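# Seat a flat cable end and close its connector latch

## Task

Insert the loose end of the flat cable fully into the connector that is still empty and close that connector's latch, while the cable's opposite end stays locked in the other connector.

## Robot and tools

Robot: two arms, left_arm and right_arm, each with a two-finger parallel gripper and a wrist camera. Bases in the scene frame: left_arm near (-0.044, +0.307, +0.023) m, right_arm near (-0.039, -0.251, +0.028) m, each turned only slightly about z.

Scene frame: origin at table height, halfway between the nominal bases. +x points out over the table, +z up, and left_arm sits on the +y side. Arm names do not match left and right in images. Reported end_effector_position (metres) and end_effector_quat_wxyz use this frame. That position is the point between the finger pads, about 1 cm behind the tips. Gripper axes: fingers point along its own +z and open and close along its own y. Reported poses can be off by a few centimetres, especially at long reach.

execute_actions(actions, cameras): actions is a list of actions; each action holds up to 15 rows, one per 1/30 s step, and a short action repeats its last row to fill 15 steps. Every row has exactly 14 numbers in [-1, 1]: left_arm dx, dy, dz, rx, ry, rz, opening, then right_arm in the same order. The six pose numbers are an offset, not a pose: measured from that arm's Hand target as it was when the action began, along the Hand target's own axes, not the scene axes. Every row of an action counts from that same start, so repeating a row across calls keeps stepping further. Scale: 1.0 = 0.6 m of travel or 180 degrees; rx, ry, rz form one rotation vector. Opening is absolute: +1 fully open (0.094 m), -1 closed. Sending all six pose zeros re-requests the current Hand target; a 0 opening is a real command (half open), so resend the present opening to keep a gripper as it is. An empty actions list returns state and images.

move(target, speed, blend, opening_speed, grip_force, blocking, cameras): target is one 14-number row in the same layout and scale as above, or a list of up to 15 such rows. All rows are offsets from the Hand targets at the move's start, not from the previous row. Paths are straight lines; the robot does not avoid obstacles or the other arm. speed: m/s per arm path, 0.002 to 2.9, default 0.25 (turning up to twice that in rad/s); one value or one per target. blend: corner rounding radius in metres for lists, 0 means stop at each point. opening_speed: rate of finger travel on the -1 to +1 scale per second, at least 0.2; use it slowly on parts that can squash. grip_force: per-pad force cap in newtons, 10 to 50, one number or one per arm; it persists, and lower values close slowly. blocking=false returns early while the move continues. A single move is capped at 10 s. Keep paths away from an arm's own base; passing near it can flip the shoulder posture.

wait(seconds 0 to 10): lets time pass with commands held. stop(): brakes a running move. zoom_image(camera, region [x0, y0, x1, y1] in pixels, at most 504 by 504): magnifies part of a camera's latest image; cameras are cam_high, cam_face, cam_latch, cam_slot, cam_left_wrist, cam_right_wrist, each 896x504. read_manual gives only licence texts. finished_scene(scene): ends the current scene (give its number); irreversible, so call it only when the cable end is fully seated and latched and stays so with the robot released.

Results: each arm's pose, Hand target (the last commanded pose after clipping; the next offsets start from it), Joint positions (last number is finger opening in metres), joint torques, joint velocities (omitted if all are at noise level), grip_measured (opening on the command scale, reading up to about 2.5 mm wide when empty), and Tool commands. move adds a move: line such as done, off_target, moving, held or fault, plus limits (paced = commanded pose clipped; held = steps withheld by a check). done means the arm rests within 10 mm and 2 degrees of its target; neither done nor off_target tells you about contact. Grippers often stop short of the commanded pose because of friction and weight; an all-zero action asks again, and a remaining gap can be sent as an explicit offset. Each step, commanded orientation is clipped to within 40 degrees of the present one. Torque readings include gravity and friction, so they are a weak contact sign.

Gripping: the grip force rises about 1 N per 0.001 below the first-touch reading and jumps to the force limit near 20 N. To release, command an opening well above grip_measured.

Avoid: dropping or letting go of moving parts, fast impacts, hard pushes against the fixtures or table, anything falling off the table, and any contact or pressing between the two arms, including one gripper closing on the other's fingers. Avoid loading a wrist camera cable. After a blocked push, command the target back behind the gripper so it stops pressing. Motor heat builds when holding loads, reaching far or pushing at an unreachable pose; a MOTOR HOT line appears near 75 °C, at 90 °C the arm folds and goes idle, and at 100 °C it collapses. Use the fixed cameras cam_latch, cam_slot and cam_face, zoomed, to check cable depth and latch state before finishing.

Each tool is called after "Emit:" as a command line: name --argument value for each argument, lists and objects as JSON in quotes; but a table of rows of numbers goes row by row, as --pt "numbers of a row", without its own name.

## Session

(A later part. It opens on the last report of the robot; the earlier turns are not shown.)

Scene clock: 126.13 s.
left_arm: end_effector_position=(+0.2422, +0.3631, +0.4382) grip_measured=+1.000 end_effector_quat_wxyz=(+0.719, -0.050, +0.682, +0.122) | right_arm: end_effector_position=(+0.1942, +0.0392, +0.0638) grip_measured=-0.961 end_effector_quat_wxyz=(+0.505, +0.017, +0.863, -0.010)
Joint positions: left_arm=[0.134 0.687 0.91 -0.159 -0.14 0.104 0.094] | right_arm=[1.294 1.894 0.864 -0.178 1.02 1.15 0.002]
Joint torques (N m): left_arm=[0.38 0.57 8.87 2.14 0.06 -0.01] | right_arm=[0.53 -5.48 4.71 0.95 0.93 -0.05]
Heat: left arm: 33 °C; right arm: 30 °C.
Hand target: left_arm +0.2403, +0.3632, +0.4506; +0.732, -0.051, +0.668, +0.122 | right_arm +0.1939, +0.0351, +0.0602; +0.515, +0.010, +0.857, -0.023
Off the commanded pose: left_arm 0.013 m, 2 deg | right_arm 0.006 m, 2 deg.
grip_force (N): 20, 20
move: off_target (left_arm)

Emit:
execute_actions --actions '[]' --cameras '["cam_latch", "cam_face", "cam_slot"]'

Emit:
zoom_image --camera "cam_slot" --region '[446, 250, 536, 326]'

Emit:
zoom_image --camera "cam_latch" --region '[395, 315, 451, 392]'

Emit:
zoom_image --camera "cam_latch" --region '[408, 340, 432, 364]'

Emit:
zoom_image --camera "cam_face" --region '[400, 225, 480, 285]'

Scene clock: 127.27 s.
left_arm: end_effector_position=(+0.2422, +0.3631, +0.4382) grip_measured=+1.000 end_effector_quat_wxyz=(+0.719, -0.050, +0.682, +0.122) | right_arm: end_effector_position=(+0.1942, +0.0392, +0.0638) grip_measured=-0.961 end_effector_quat_wxyz=(+0.505, +0.017, +0.863, -0.010)
Joint positions: left_arm=[0.134 0.687 0.91 -0.159 -0.14 0.104 0.094] | right_arm=[1.294 1.894 0.864 -0.177 1.02 1.15 0.002]
Joint velocities: within noise
Joint torques (N m): left_arm=[0.42 0.57 8.88 2.14 0.07 -0.02] | right_arm=[0.49 -5.45 4.75 0.95 0.93 -0.06]
Heat: left arm: 33 °C; right arm: 29 °C.
Hand target: left_arm +0.2403, +0.3632, +0.4506; +0.732, -0.051, +0.668, +0.122 | right_arm +0.1939, +0.0350, +0.0602; +0.515, +0.010, +0.857, -0.023
Tool commands: left_gripper/opening=+1.0 right_gripper/opening=-1.0
Off the commanded pose: left_arm 0.013 m, 2 deg | right_arm 0.006 m, 2 deg.
grip_force (N): 20, 20
camera_calibration:
cam_slot: T_world_to_cam=[[-0.724613, 0.68855, 0.0288813, 0.119905], [0.417239, 0.471675, -0.776811, -0.0475106], [-0.548496, -0.550837, -0.629072, 0.340394], [0, 0, 0, 1]] pos_world=[0.293413, 0.127351, 0.173763]
Images, in order (width x height): cam_face 896x504, cam_latch 896x504, cam_slot 896x504.

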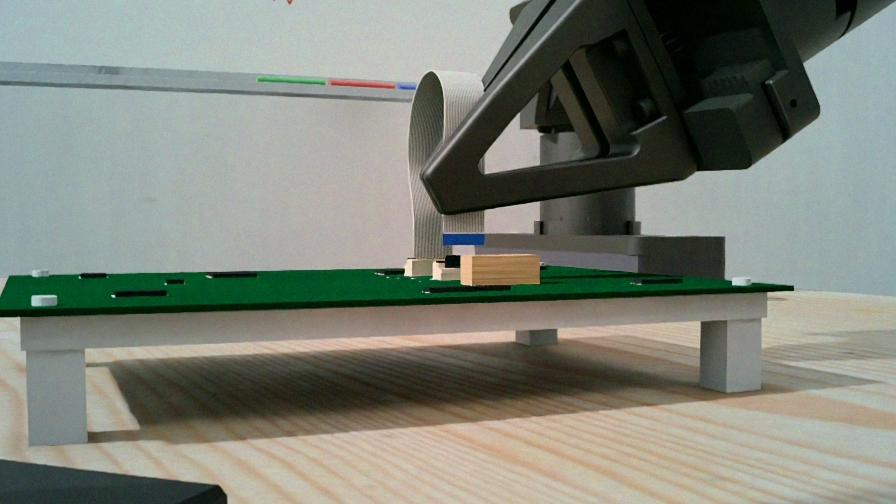

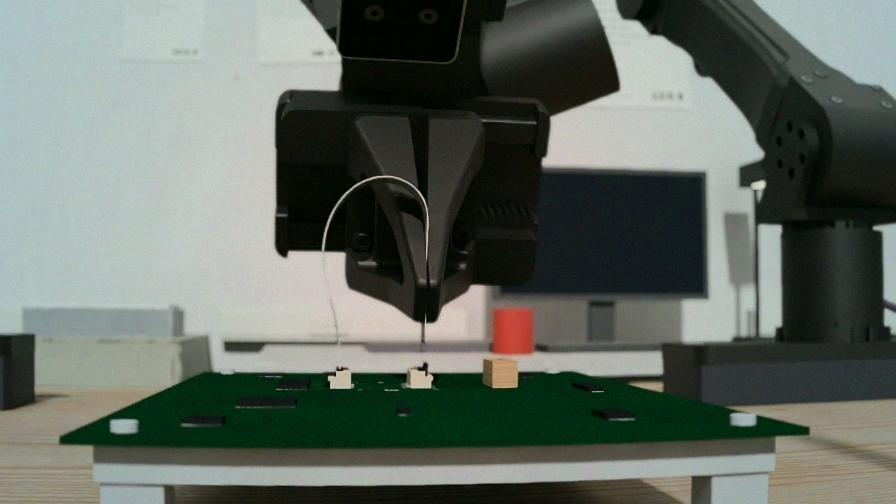

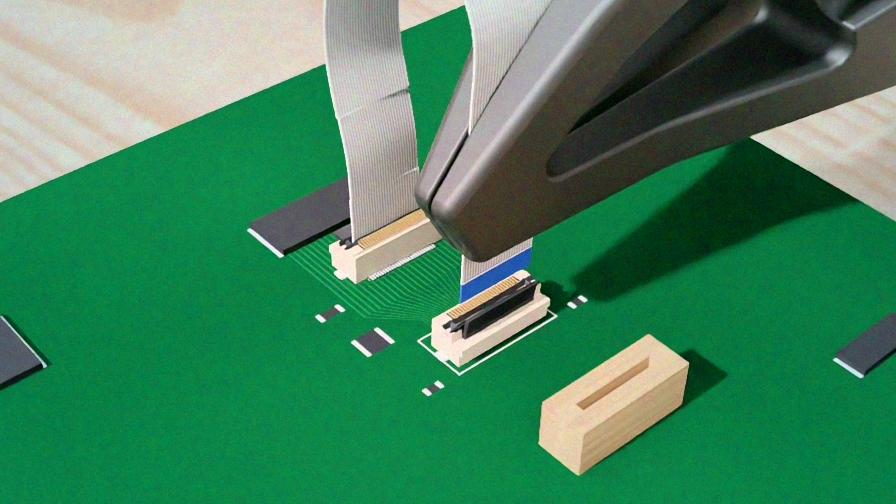

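Scaled by 5.600 from the camera's 896x504 image, which has a finer 1280x720 frame.

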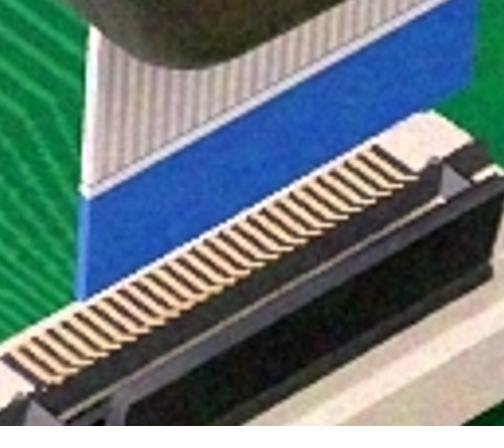

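Scaled by 6.545 from the camera's 896x504 image, which has a finer 1280x720 frame.

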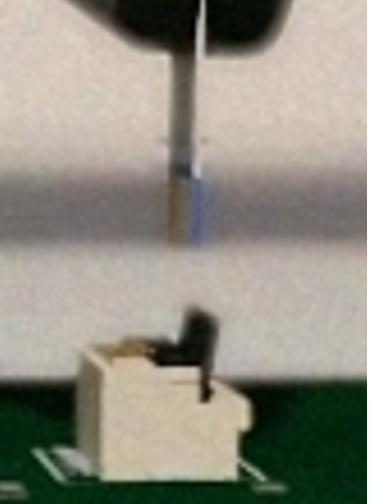

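Scaled by 21.000 from the camera's 896x504 image, which has a finer 1280x720 frame.

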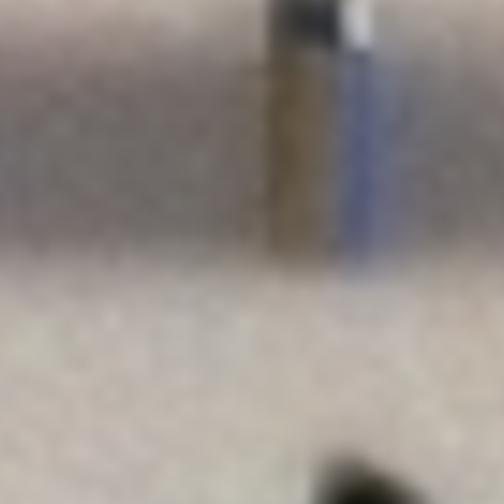

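Scaled by 6.300 from the camera's 896x504 image, which has a finer 1280x720 frame.

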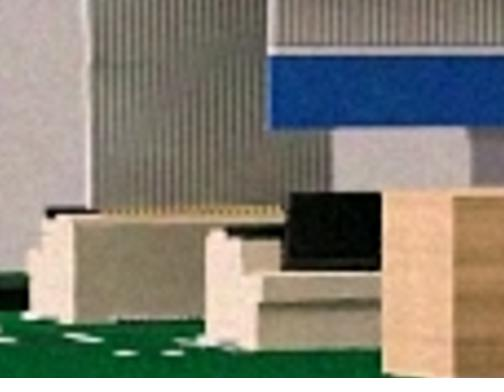

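Emit:
move --target '[0,0,0,0,0,0,1,0.00269,-0.00096,0.00121,-0.00115,-0.00037,-0.00096,-1]' --speed 0.01 --cameras '["cam_slot", "cam_latch", "cam_face"]'

Emit:
zoom_image --camera "cam_slot" --region '[446, 250, 536, 326]'

Emit:
zoom_image --camera "cam_latch" --region '[408, 344, 432, 368]'

Emit:
zoom_image --camera "cam_face" --region '[400, 225, 480, 285]'

Scene clock: 132.73 s.
left_arm: end_effector_position=(+0.2422, +0.3631, +0.4382) grip_measured=+1.000 end_effector_quat_wxyz=(+0.719, -0.050, +0.682, +0.122) | right_arm: end_effector_position=(+0.1941, +0.0389, +0.0626) grip_measured=-0.961 end_effector_quat_wxyz=(+0.506, +0.016, +0.862, -0.008)
Joint positions: left_arm=[0.134 0.687 0.91 -0.159 -0.14 0.104 0.094] | right_arm=[1.294 1.894 0.854 -0.158 1.02 1.142 0.002]
Joint torques (N m): left_arm=[0.38 0.55 8.85 2.14 0.06 -0.02] | right_arm=[0.51 -5.35 4.67 0.96 0.93 -0.08]
Heat: left arm: 33 °C; right arm: 29 °C.
Hand target: left_arm +0.2403, +0.3632, +0.4506; +0.732, -0.051, +0.668, +0.122 | right_arm +0.1938, +0.0345, +0.0585; +0.516, +0.008, +0.856, -0.022
Off the commanded pose: left_arm 0.013 m, 2 deg | right_arm 0.006 m, 2 deg.
grip_force (N): 20, 20
move: off_target (left_arm)
camera_calibration:
cam_slot: T_world_to_cam=[[-0.724613, 0.68855, 0.0288813, 0.119905], [0.417239, 0.471675, -0.776811, -0.0475106], [-0.548496, -0.550837, -0.629072, 0.340394], [0, 0, 0, 1]] pos_world=[0.293413, 0.127351, 0.173763]
Images, in order (width x height): cam_face 896x504, cam_latch 896x504, cam_slot 896x504.

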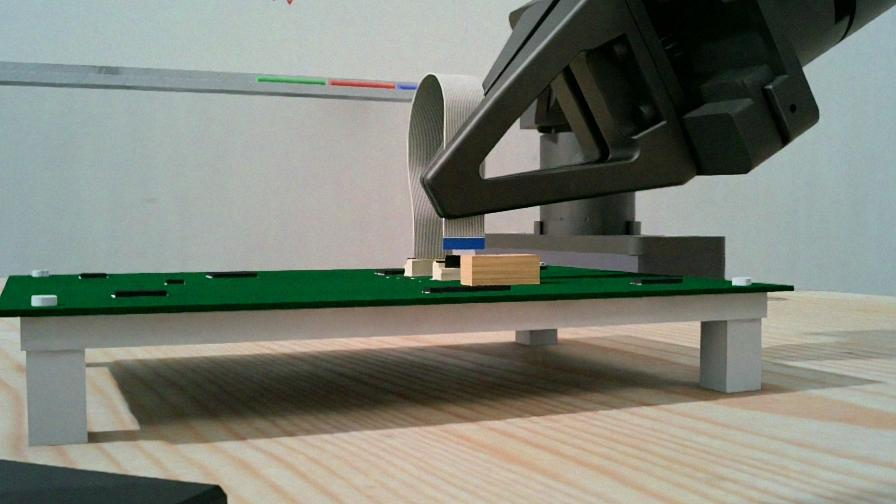

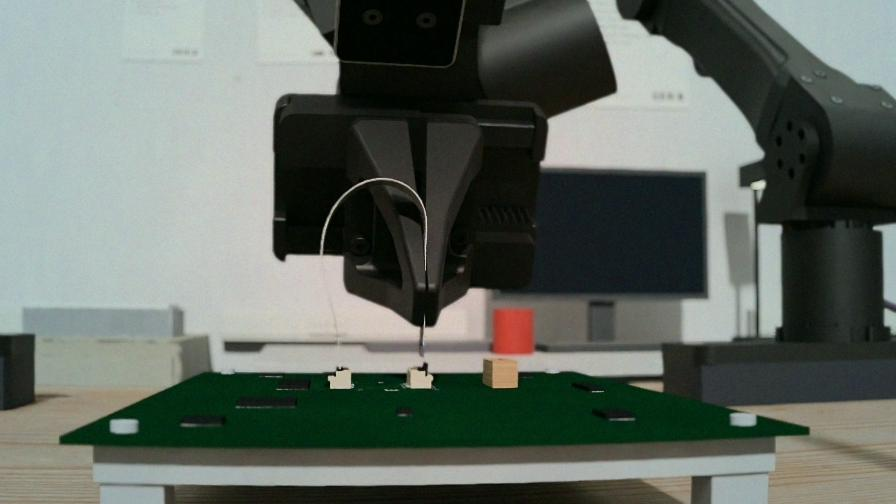

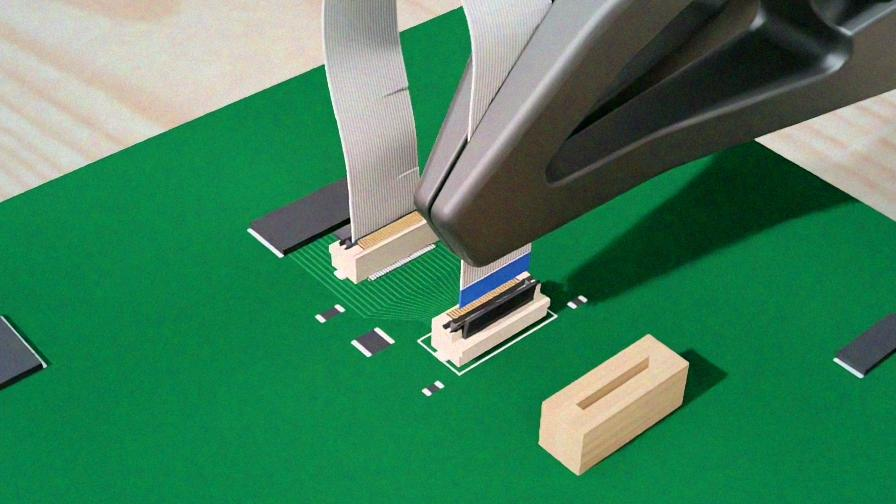

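Scaled by 5.600 from the camera's 896x504 image, which has a finer 1280x720 frame.

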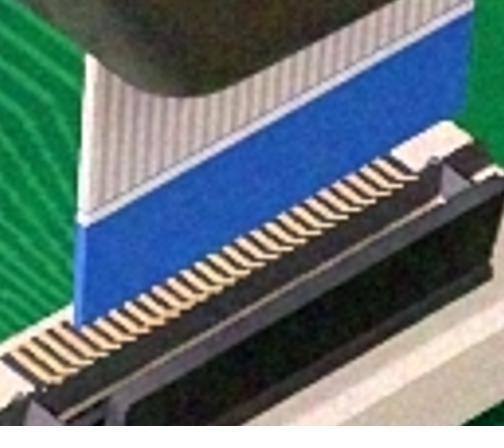

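Scaled by 21.000 from the camera's 896x504 image, which has a finer 1280x720 frame.

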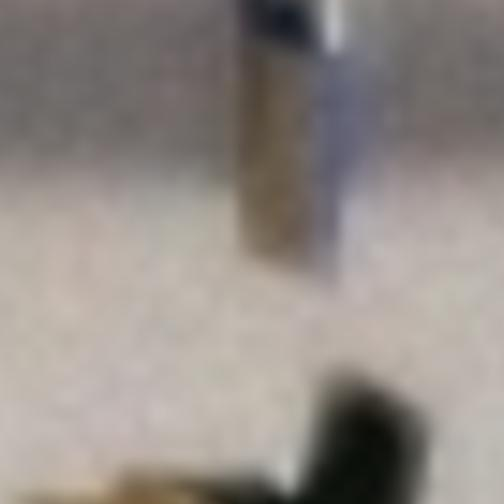

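Scaled by 6.300 from the camera's 896x504 image, which has a finer 1280x720 frame.

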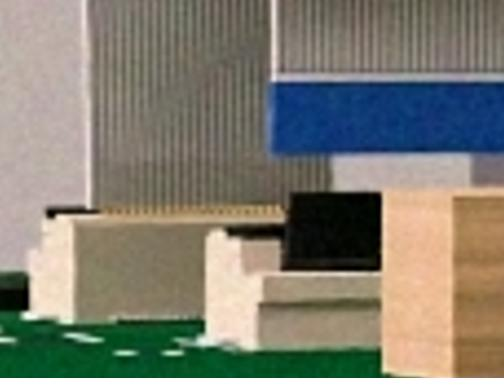

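Emit:
move --target '[0,0,0,0,0,0,1,0.00252,-0.00044,0.00123,-0.00144,-0.00046,-0.00359,-1]' --speed 0.01 --cameras '["cam_slot", "cam_latch", "cam_face"]'

Emit:
zoom_image --camera "cam_slot" --region '[446, 264, 536, 340]'

Emit:
zoom_image --camera "cam_latch" --region '[404, 344, 434, 374]'

Emit:
zoom_image --camera "cam_face" --region '[400, 225, 480, 285]'

Scene clock: 136.60 s.
left_arm: end_effector_position=(+0.2422, +0.3631, +0.4382) grip_measured=+1.000 end_effector_quat_wxyz=(+0.719, -0.050, +0.682, +0.122) | right_arm: end_effector_position=(+0.1941, +0.0386, +0.0615) grip_measured=-0.961 end_effector_quat_wxyz=(+0.507, +0.010, +0.862, -0.009)
Joint positions: left_arm=[0.134 0.687 0.91 -0.159 -0.14 0.104 0.094] | right_arm=[1.294 1.894 0.844 -0.137 1.02 1.122 0.002]
Joint torques (N m): left_arm=[0.31 0.54 8.84 2.15 0.08 -0.01] | right_arm=[0.46 -5.19 4.62 0.97 0.91 -0.05]
Heat: left arm: 33 °C; right arm: 29 °C.
Hand target: left_arm +0.2403, +0.3632, +0.4506; +0.732, -0.051, +0.668, +0.122 | right_arm +0.1937, +0.0341, +0.0567; +0.516, +0.002, +0.856, -0.023
Off the commanded pose: left_arm 0.013 m, 2 deg | right_arm 0.006 m, 2 deg.
grip_force (N): 20, 20
move: off_target (left_arm)
camera_calibration:
cam_slot: T_world_to_cam=[[-0.724613, 0.68855, 0.0288813, 0.119905], [0.417239, 0.471675, -0.776811, -0.0475106], [-0.548496, -0.550837, -0.629072, 0.340394], [0, 0, 0, 1]] pos_world=[0.293413, 0.127351, 0.173763]
Images, in order (width x height): cam_face 896x504, cam_latch 896x504, cam_slot 896x504.

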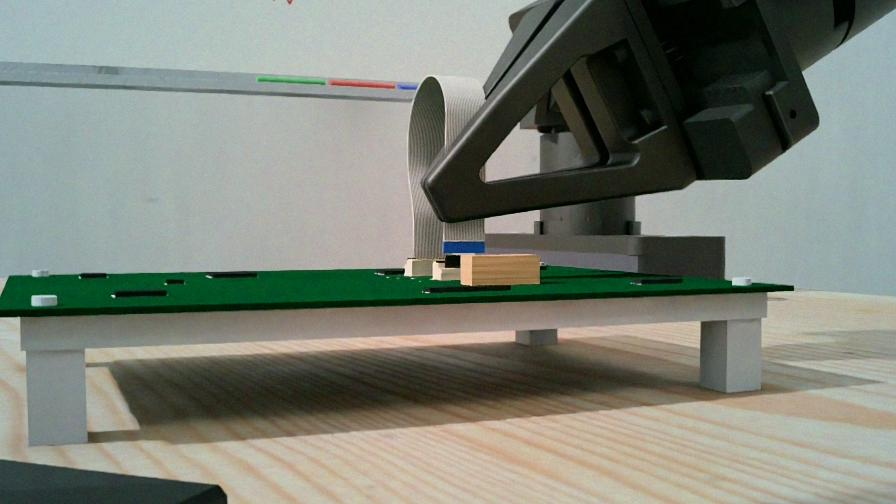

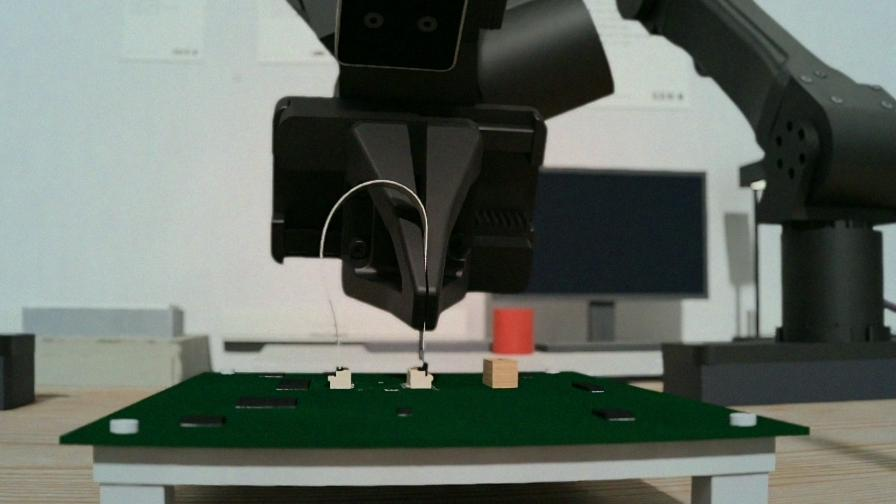

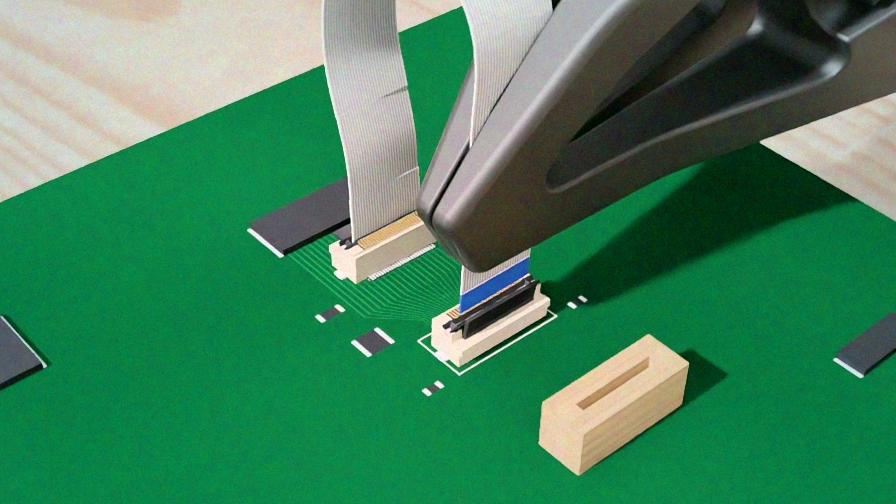

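Scaled by 5.600 from the camera's 896x504 image, which has a finer 1280x720 frame.

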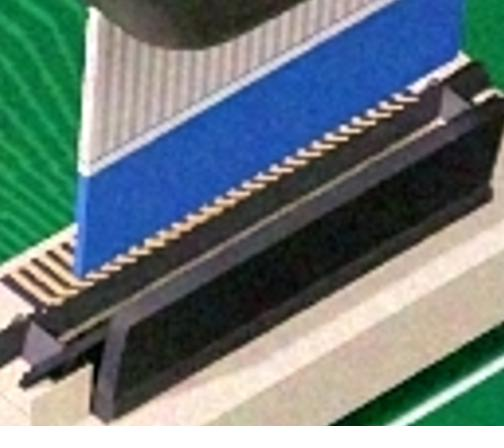

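Scaled by 16.800 from the camera's 896x504 image, which has a finer 1280x720 frame.

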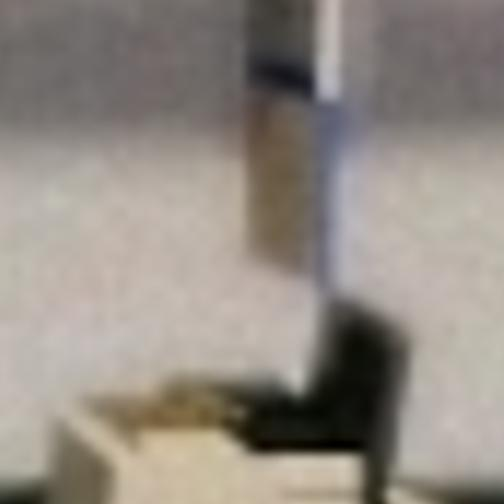

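Scaled by 6.300 from the camera's 896x504 image, which has a finer 1280x720 frame.

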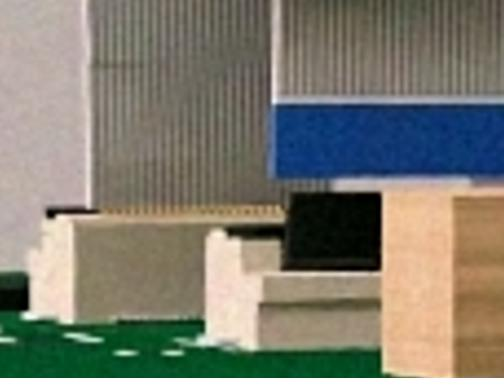

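Emit:
move --target '[0,0,0,0,0,0,1,0.00216,-0.00066,0.001,-0.00101,-0.00033,0.00195,-1]' --speed 0.01 --cameras '["cam_slot", "cam_latch"]'

Emit:
zoom_image --camera "cam_slot" --region '[446, 264, 536, 340]'

Emit:
zoom_image --camera "cam_latch" --region '[404, 344, 434, 374]'

Scene clock: 139.77 s.
left_arm: end_effector_position=(+0.2422, +0.3631, +0.4382) grip_measured=+1.000 end_effector_quat_wxyz=(+0.719, -0.050, +0.682, +0.122) | right_arm: end_effector_position=(+0.1939, +0.0381, +0.0589) grip_measured=-0.961 end_effector_quat_wxyz=(+0.508, +0.011, +0.861, -0.008)
Joint positions: left_arm=[0.134 0.687 0.91 -0.159 -0.14 0.104 0.094] | right_arm=[1.294 1.9 0.836 -0.12 1.02 1.122 0.002]
Joint torques (N m): left_arm=[0.36 0.51 8.9 2.15 0.06 -0.02] | right_arm=[0.44 -5.49 4.59 0.97 0.89 -0.07]
Heat: left arm: 34 °C; right arm: 29 °C.
Hand target: left_arm +0.2403, +0.3632, +0.4506; +0.732, -0.051, +0.668, +0.122 | right_arm +0.1936, +0.0338, +0.0553; +0.517, +0.004, +0.856, -0.020
Off the commanded pose: left_arm 0.013 m, 2 deg | right_arm 0.006 m, 2 deg.
grip_force (N): 20, 20
move: off_target (left_arm)
camera_calibration:
cam_slot: T_world_to_cam=[[-0.724613, 0.68855, 0.0288813, 0.119905], [0.417239, 0.471675, -0.776811, -0.0475106], [-0.548496, -0.550837, -0.629072, 0.340394], [0, 0, 0, 1]] pos_world=[0.293413, 0.127351, 0.173763]
Images, in order (width x height): cam_latch 896x504, cam_slot 896x504.

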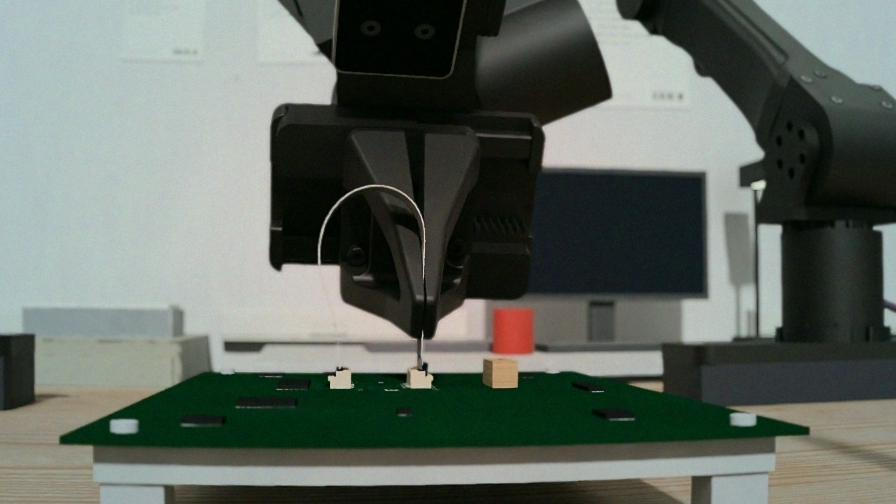

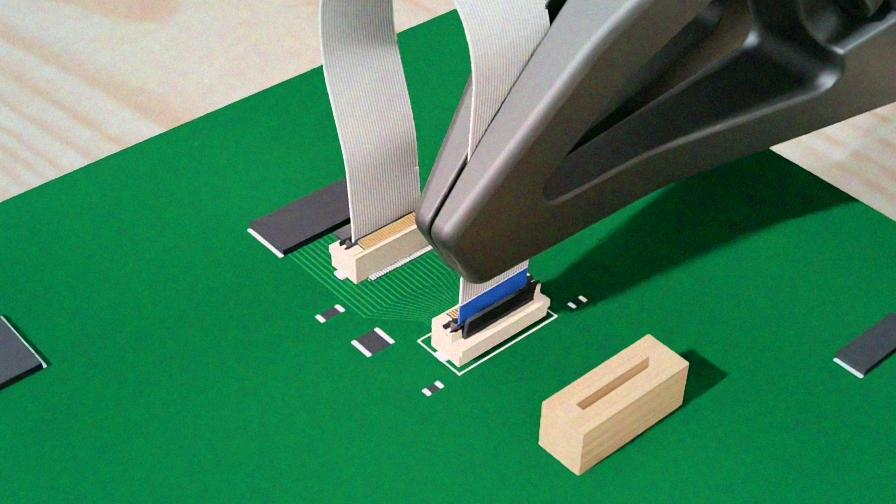

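Scaled by 5.600 from the camera's 896x504 image, which has a finer 1280x720 frame.

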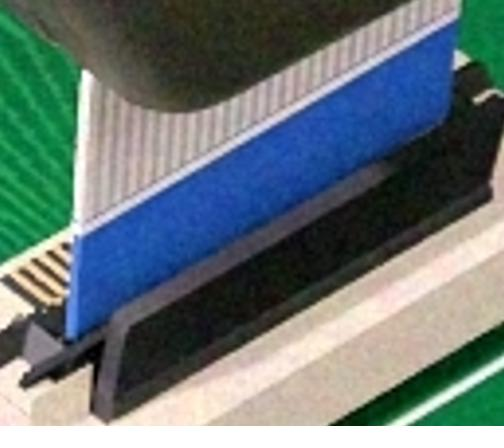

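Scaled by 16.800 from the camera's 896x504 image, which has a finer 1280x720 frame.

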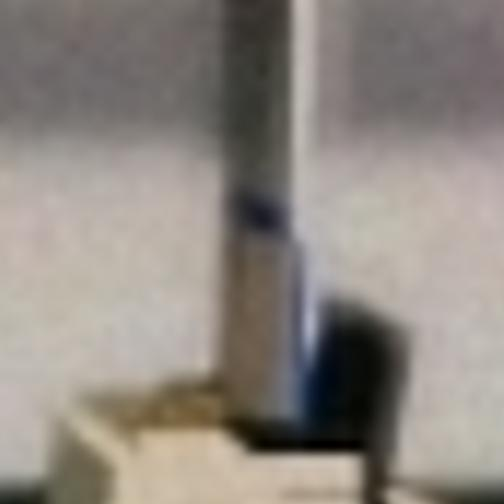

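Emit:
zoom_image --camera "cam_slot" --region '[496, 262, 541, 300]'

Emit:
zoom_image --camera "cam_slot" --region '[446, 294, 491, 332]'

Emit:
zoom_image --camera "cam_latch" --region '[412, 352, 432, 372]'

Scaled by 11.200 from the camera's 896x504 image, which has a finer 1280x720 frame.

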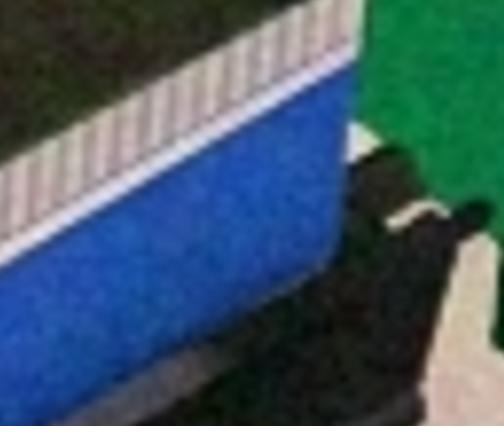

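Scaled by 11.200 from the camera's 896x504 image, which has a finer 1280x720 frame.

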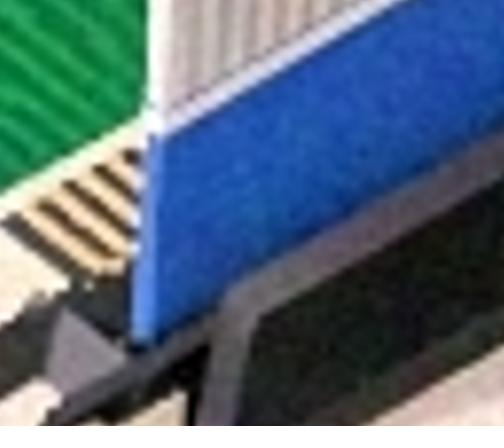

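Scaled by 25.200 from the camera's 896x504 image, which has a finer 1280x720 frame.

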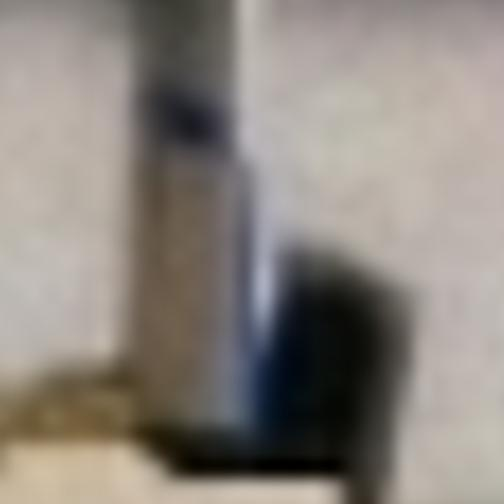

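Emit:
move --target '[0,0,0,0,0,0,1,0.0039,-0.00003,0.00204,0.00072,0.00023,-0.00139,-1]' --speed 0.01 --cameras '["cam_slot", "cam_latch"]'

Emit:
zoom_image --camera "cam_slot" --region '[446, 264, 536, 340]'

Emit:
zoom_image --camera "cam_latch" --region '[412, 352, 432, 372]'

Scene clock: 143.77 s.
left_arm: end_effector_position=(+0.2422, +0.3631, +0.4382) grip_measured=+1.000 end_effector_quat_wxyz=(+0.719, -0.050, +0.682, +0.122) | right_arm: end_effector_position=(+0.1941, +0.0381, +0.0573) grip_measured=-0.961 end_effector_quat_wxyz=(+0.508, +0.010, +0.861, -0.009)
Joint positions: left_arm=[0.134 0.687 0.91 -0.159 -0.14 0.104 0.094] | right_arm=[1.294 1.906 0.836 -0.115 1.022 1.122 0.002]
Joint torques (N m): left_arm=[0.38 0.58 8.85 2.15 0.06 -0.02] | right_arm=[0.44 -5.31 4.57 0.97 0.89 -0.07]
Heat: left arm: 34 °C; right arm: 29 °C.
Hand target: left_arm +0.2403, +0.3632, +0.4506; +0.732, -0.051, +0.668, +0.122 | right_arm +0.1936, +0.0336, +0.0527; +0.516, +0.003, +0.856, -0.023
Off the commanded pose: left_arm 0.013 m, 2 deg | right_arm 0.006 m, 2 deg.
grip_force (N): 20, 20
move: off_target (left_arm)
camera_calibration:
cam_slot: T_world_to_cam=[[-0.724613, 0.68855, 0.0288813, 0.119905], [0.417239, 0.471675, -0.776811, -0.0475106], [-0.548496, -0.550837, -0.629072, 0.340394], [0, 0, 0, 1]] pos_world=[0.293413, 0.127351, 0.173763]
Images, in order (width x height): cam_latch 896x504, cam_slot 896x504.

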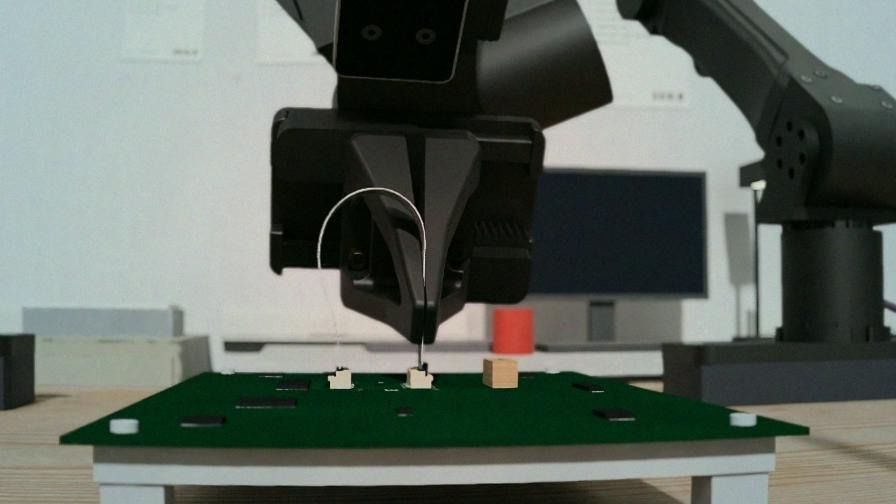

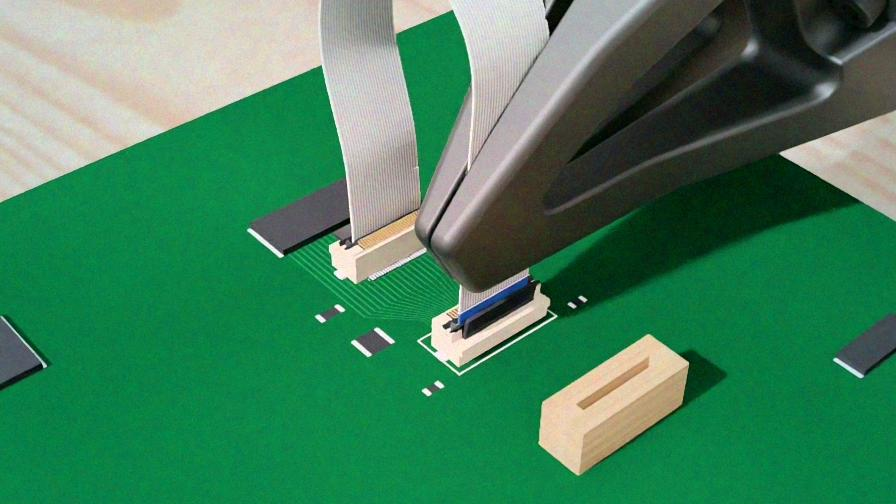

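Scaled by 5.600 from the camera's 896x504 image, which has a finer 1280x720 frame.

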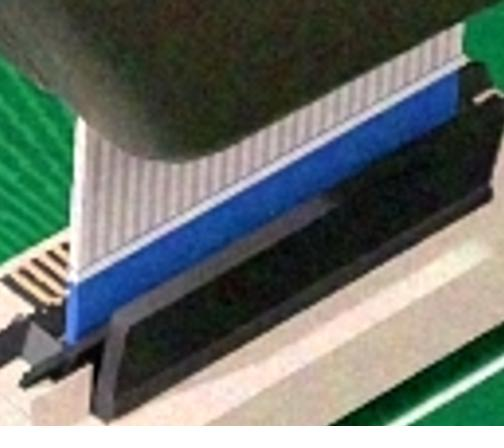

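Scaled by 25.200 from the camera's 896x504 image, which has a finer 1280x720 frame.

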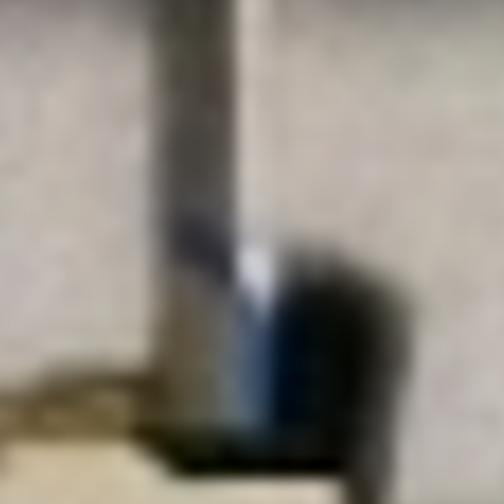

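Emit:
move --target '[0,0,0,0,0,0,1,0.0039,-0.00003,0.00204,0.00072,0.00023,-0.00139,-1]' --speed 0.01 --cameras '["cam_slot", "cam_latch"]'

Emit:
zoom_image --camera "cam_slot" --region '[446, 264, 536, 340]'

Emit:
zoom_image --camera "cam_latch" --region '[412, 352, 432, 372]'

Scene clock: 145.07 s.
left_arm: end_effector_position=(+0.2422, +0.3631, +0.4382) grip_measured=+1.000 end_effector_quat_wxyz=(+0.719, -0.050, +0.682, +0.122) | right_arm: end_effector_position=(+0.1941, +0.0379, +0.0549) grip_measured=-0.961 end_effector_quat_wxyz=(+0.508, +0.009, +0.861, -0.011)
Joint positions: left_arm=[0.134 0.687 0.91 -0.159 -0.14 0.104 0.094] | right_arm=[1.294 1.916 0.836 -0.11 1.024 1.121 0.002]
Joint torques (N m): left_arm=[0.36 0.54 8.88 2.16 0.07 -0.01] | right_arm=[0.36 -5.31 4.57 0.97 0.85 -0.06]
Heat: left arm: 34 °C; right arm: 29 °C.
Hand target: left_arm +0.2403, +0.3632, +0.4506; +0.732, -0.051, +0.668, +0.122 | right_arm +0.1936, +0.0335, +0.0500; +0.516, +0.001, +0.856, -0.025
Off the commanded pose: left_arm 0.013 m, 2 deg | right_arm 0.006 m, 2 deg.
grip_force (N): 20, 20
move: off_target (left_arm)
camera_calibration:
cam_slot: T_world_to_cam=[[-0.724613, 0.68855, 0.0288813, 0.119905], [0.417239, 0.471675, -0.776811, -0.0475106], [-0.548496, -0.550837, -0.629072, 0.340394], [0, 0, 0, 1]] pos_world=[0.293413, 0.127351, 0.173763]
Images, in order (width x height): cam_latch 896x504, cam_slot 896x504.

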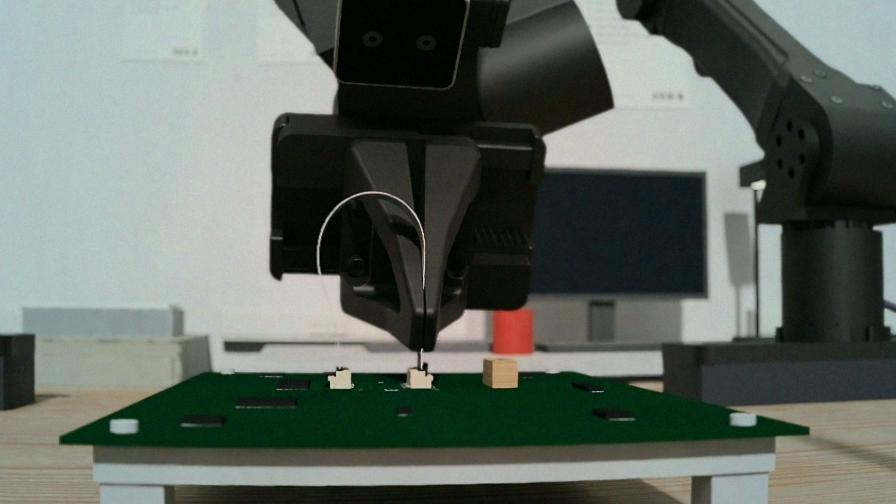

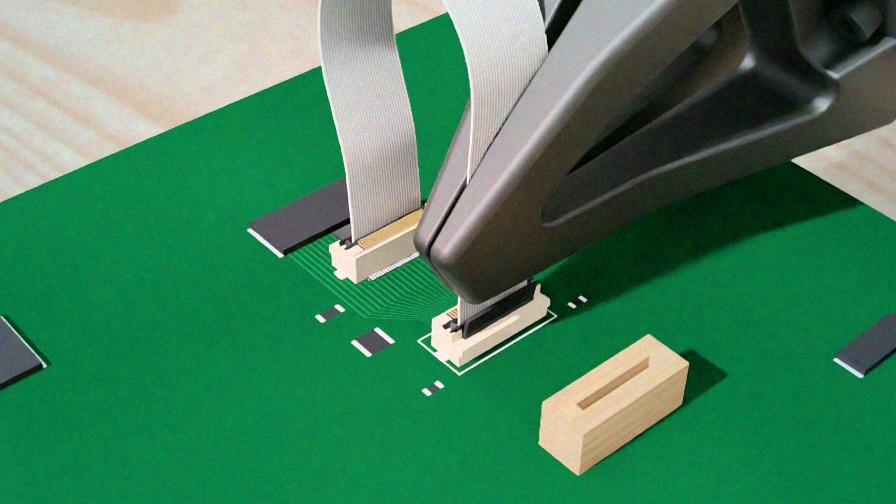

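Scaled by 5.600 from the camera's 896x504 image, which has a finer 1280x720 frame.

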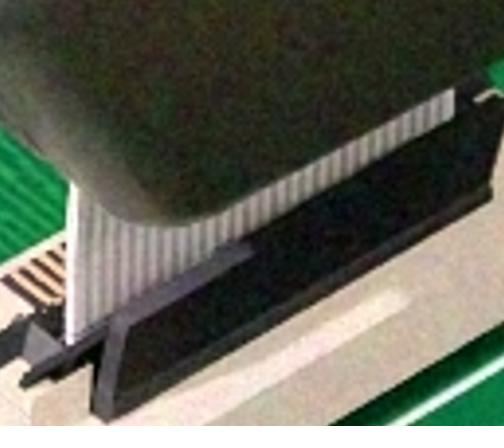

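Scaled by 25.200 from the camera's 896x504 image, which has a finer 1280x720 frame.

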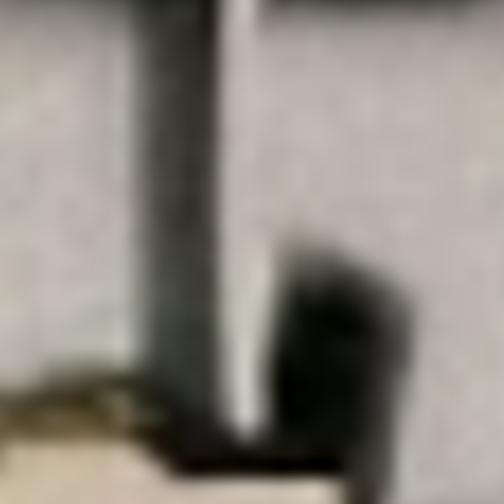

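Emit:
move --target '[0,0,0,0,0,0,1,0.00266,-0.00019,0.00136,0.00058,0.00019,-0.00111,-1]' --speed 0.01 --cameras '["cam_slot", "cam_latch"]'

Emit:
zoom_image --camera "cam_slot" --region '[446, 264, 536, 340]'

Emit:
zoom_image --camera "cam_latch" --region '[412, 352, 432, 372]'

Scene clock: 146.63 s.
left_arm: end_effector_position=(+0.2422, +0.3631, +0.4382) grip_measured=+1.000 end_effector_quat_wxyz=(+0.719, -0.050, +0.682, +0.122) | right_arm: end_effector_position=(+0.1940, +0.0379, +0.0548) grip_measured=-0.961 end_effector_quat_wxyz=(+0.511, +0.008, +0.859, -0.012)
Joint positions: left_arm=[0.134 0.687 0.91 -0.159 -0.14 0.104 0.094] | right_arm=[1.296 1.919 0.836 -0.107 1.031 1.121 0.002]
Joint torques (N m): left_arm=[0.35 0.57 8.85 2.12 0.07 -0.01] | right_arm=[0.21 -5.11 4.52 0.95 0.8 -0.07]
Heat: left arm: 34 °C; right arm: 29 °C.
Hand target: left_arm +0.2403, +0.3632, +0.4506; +0.732, -0.051, +0.668, +0.122 | right_arm +0.1936, +0.0333, +0.0483; +0.516, +0.000, +0.856, -0.026
Off the commanded pose: left_arm 0.013 m, 2 deg | right_arm 0.008 m, 2 deg.
grip_force (N): 20, 20
move: off_target (left_arm)
camera_calibration:
cam_slot: T_world_to_cam=[[-0.724613, 0.68855, 0.0288813, 0.119905], [0.417239, 0.471675, -0.776811, -0.0475106], [-0.548496, -0.550837, -0.629072, 0.340394], [0, 0, 0, 1]] pos_world=[0.293413, 0.127351, 0.173763]
Images, in order (width x height): cam_latch 896x504, cam_slot 896x504.

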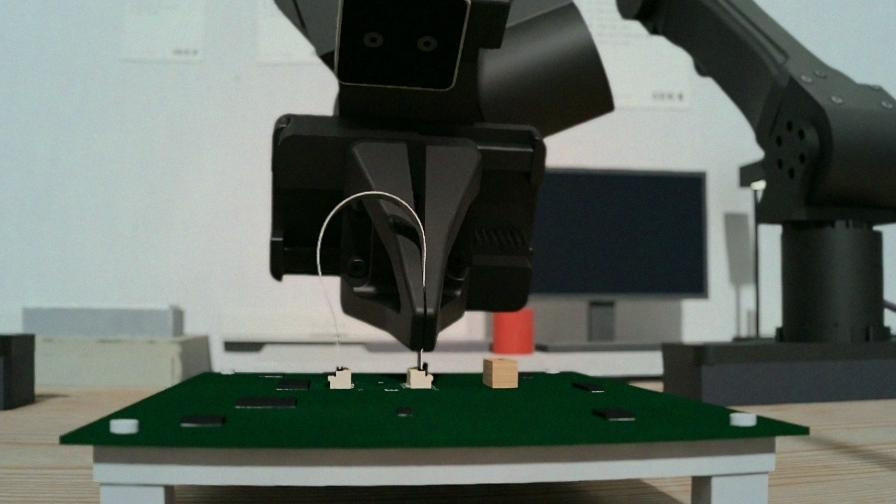

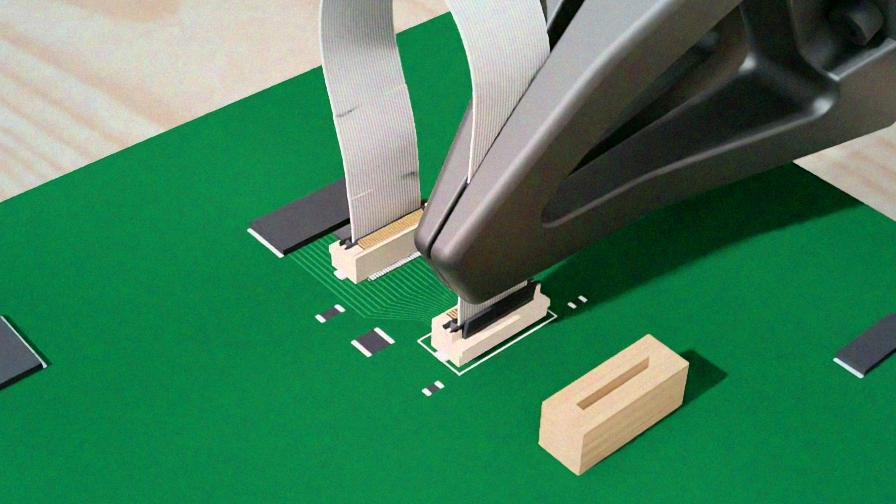

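Scaled by 5.600 from the camera's 896x504 image, which has a finer 1280x720 frame.

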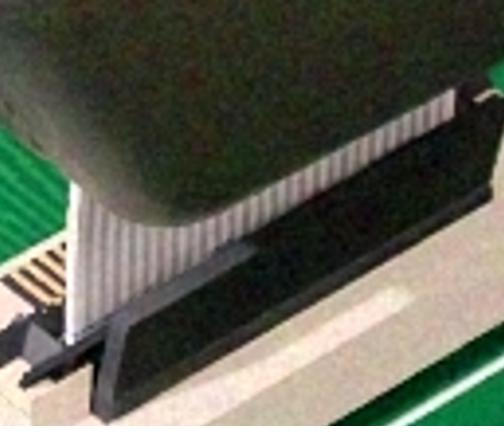

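Scaled by 25.200 from the camera's 896x504 image, which has a finer 1280x720 frame.

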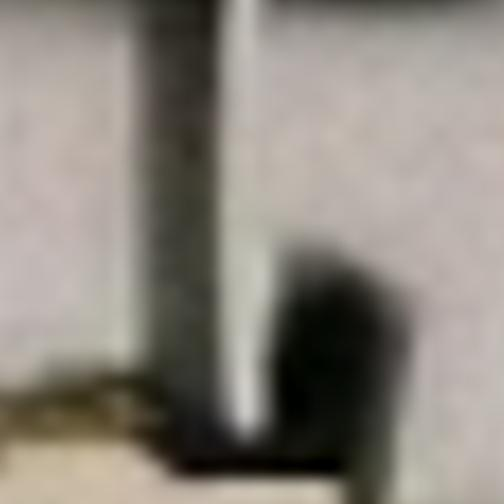

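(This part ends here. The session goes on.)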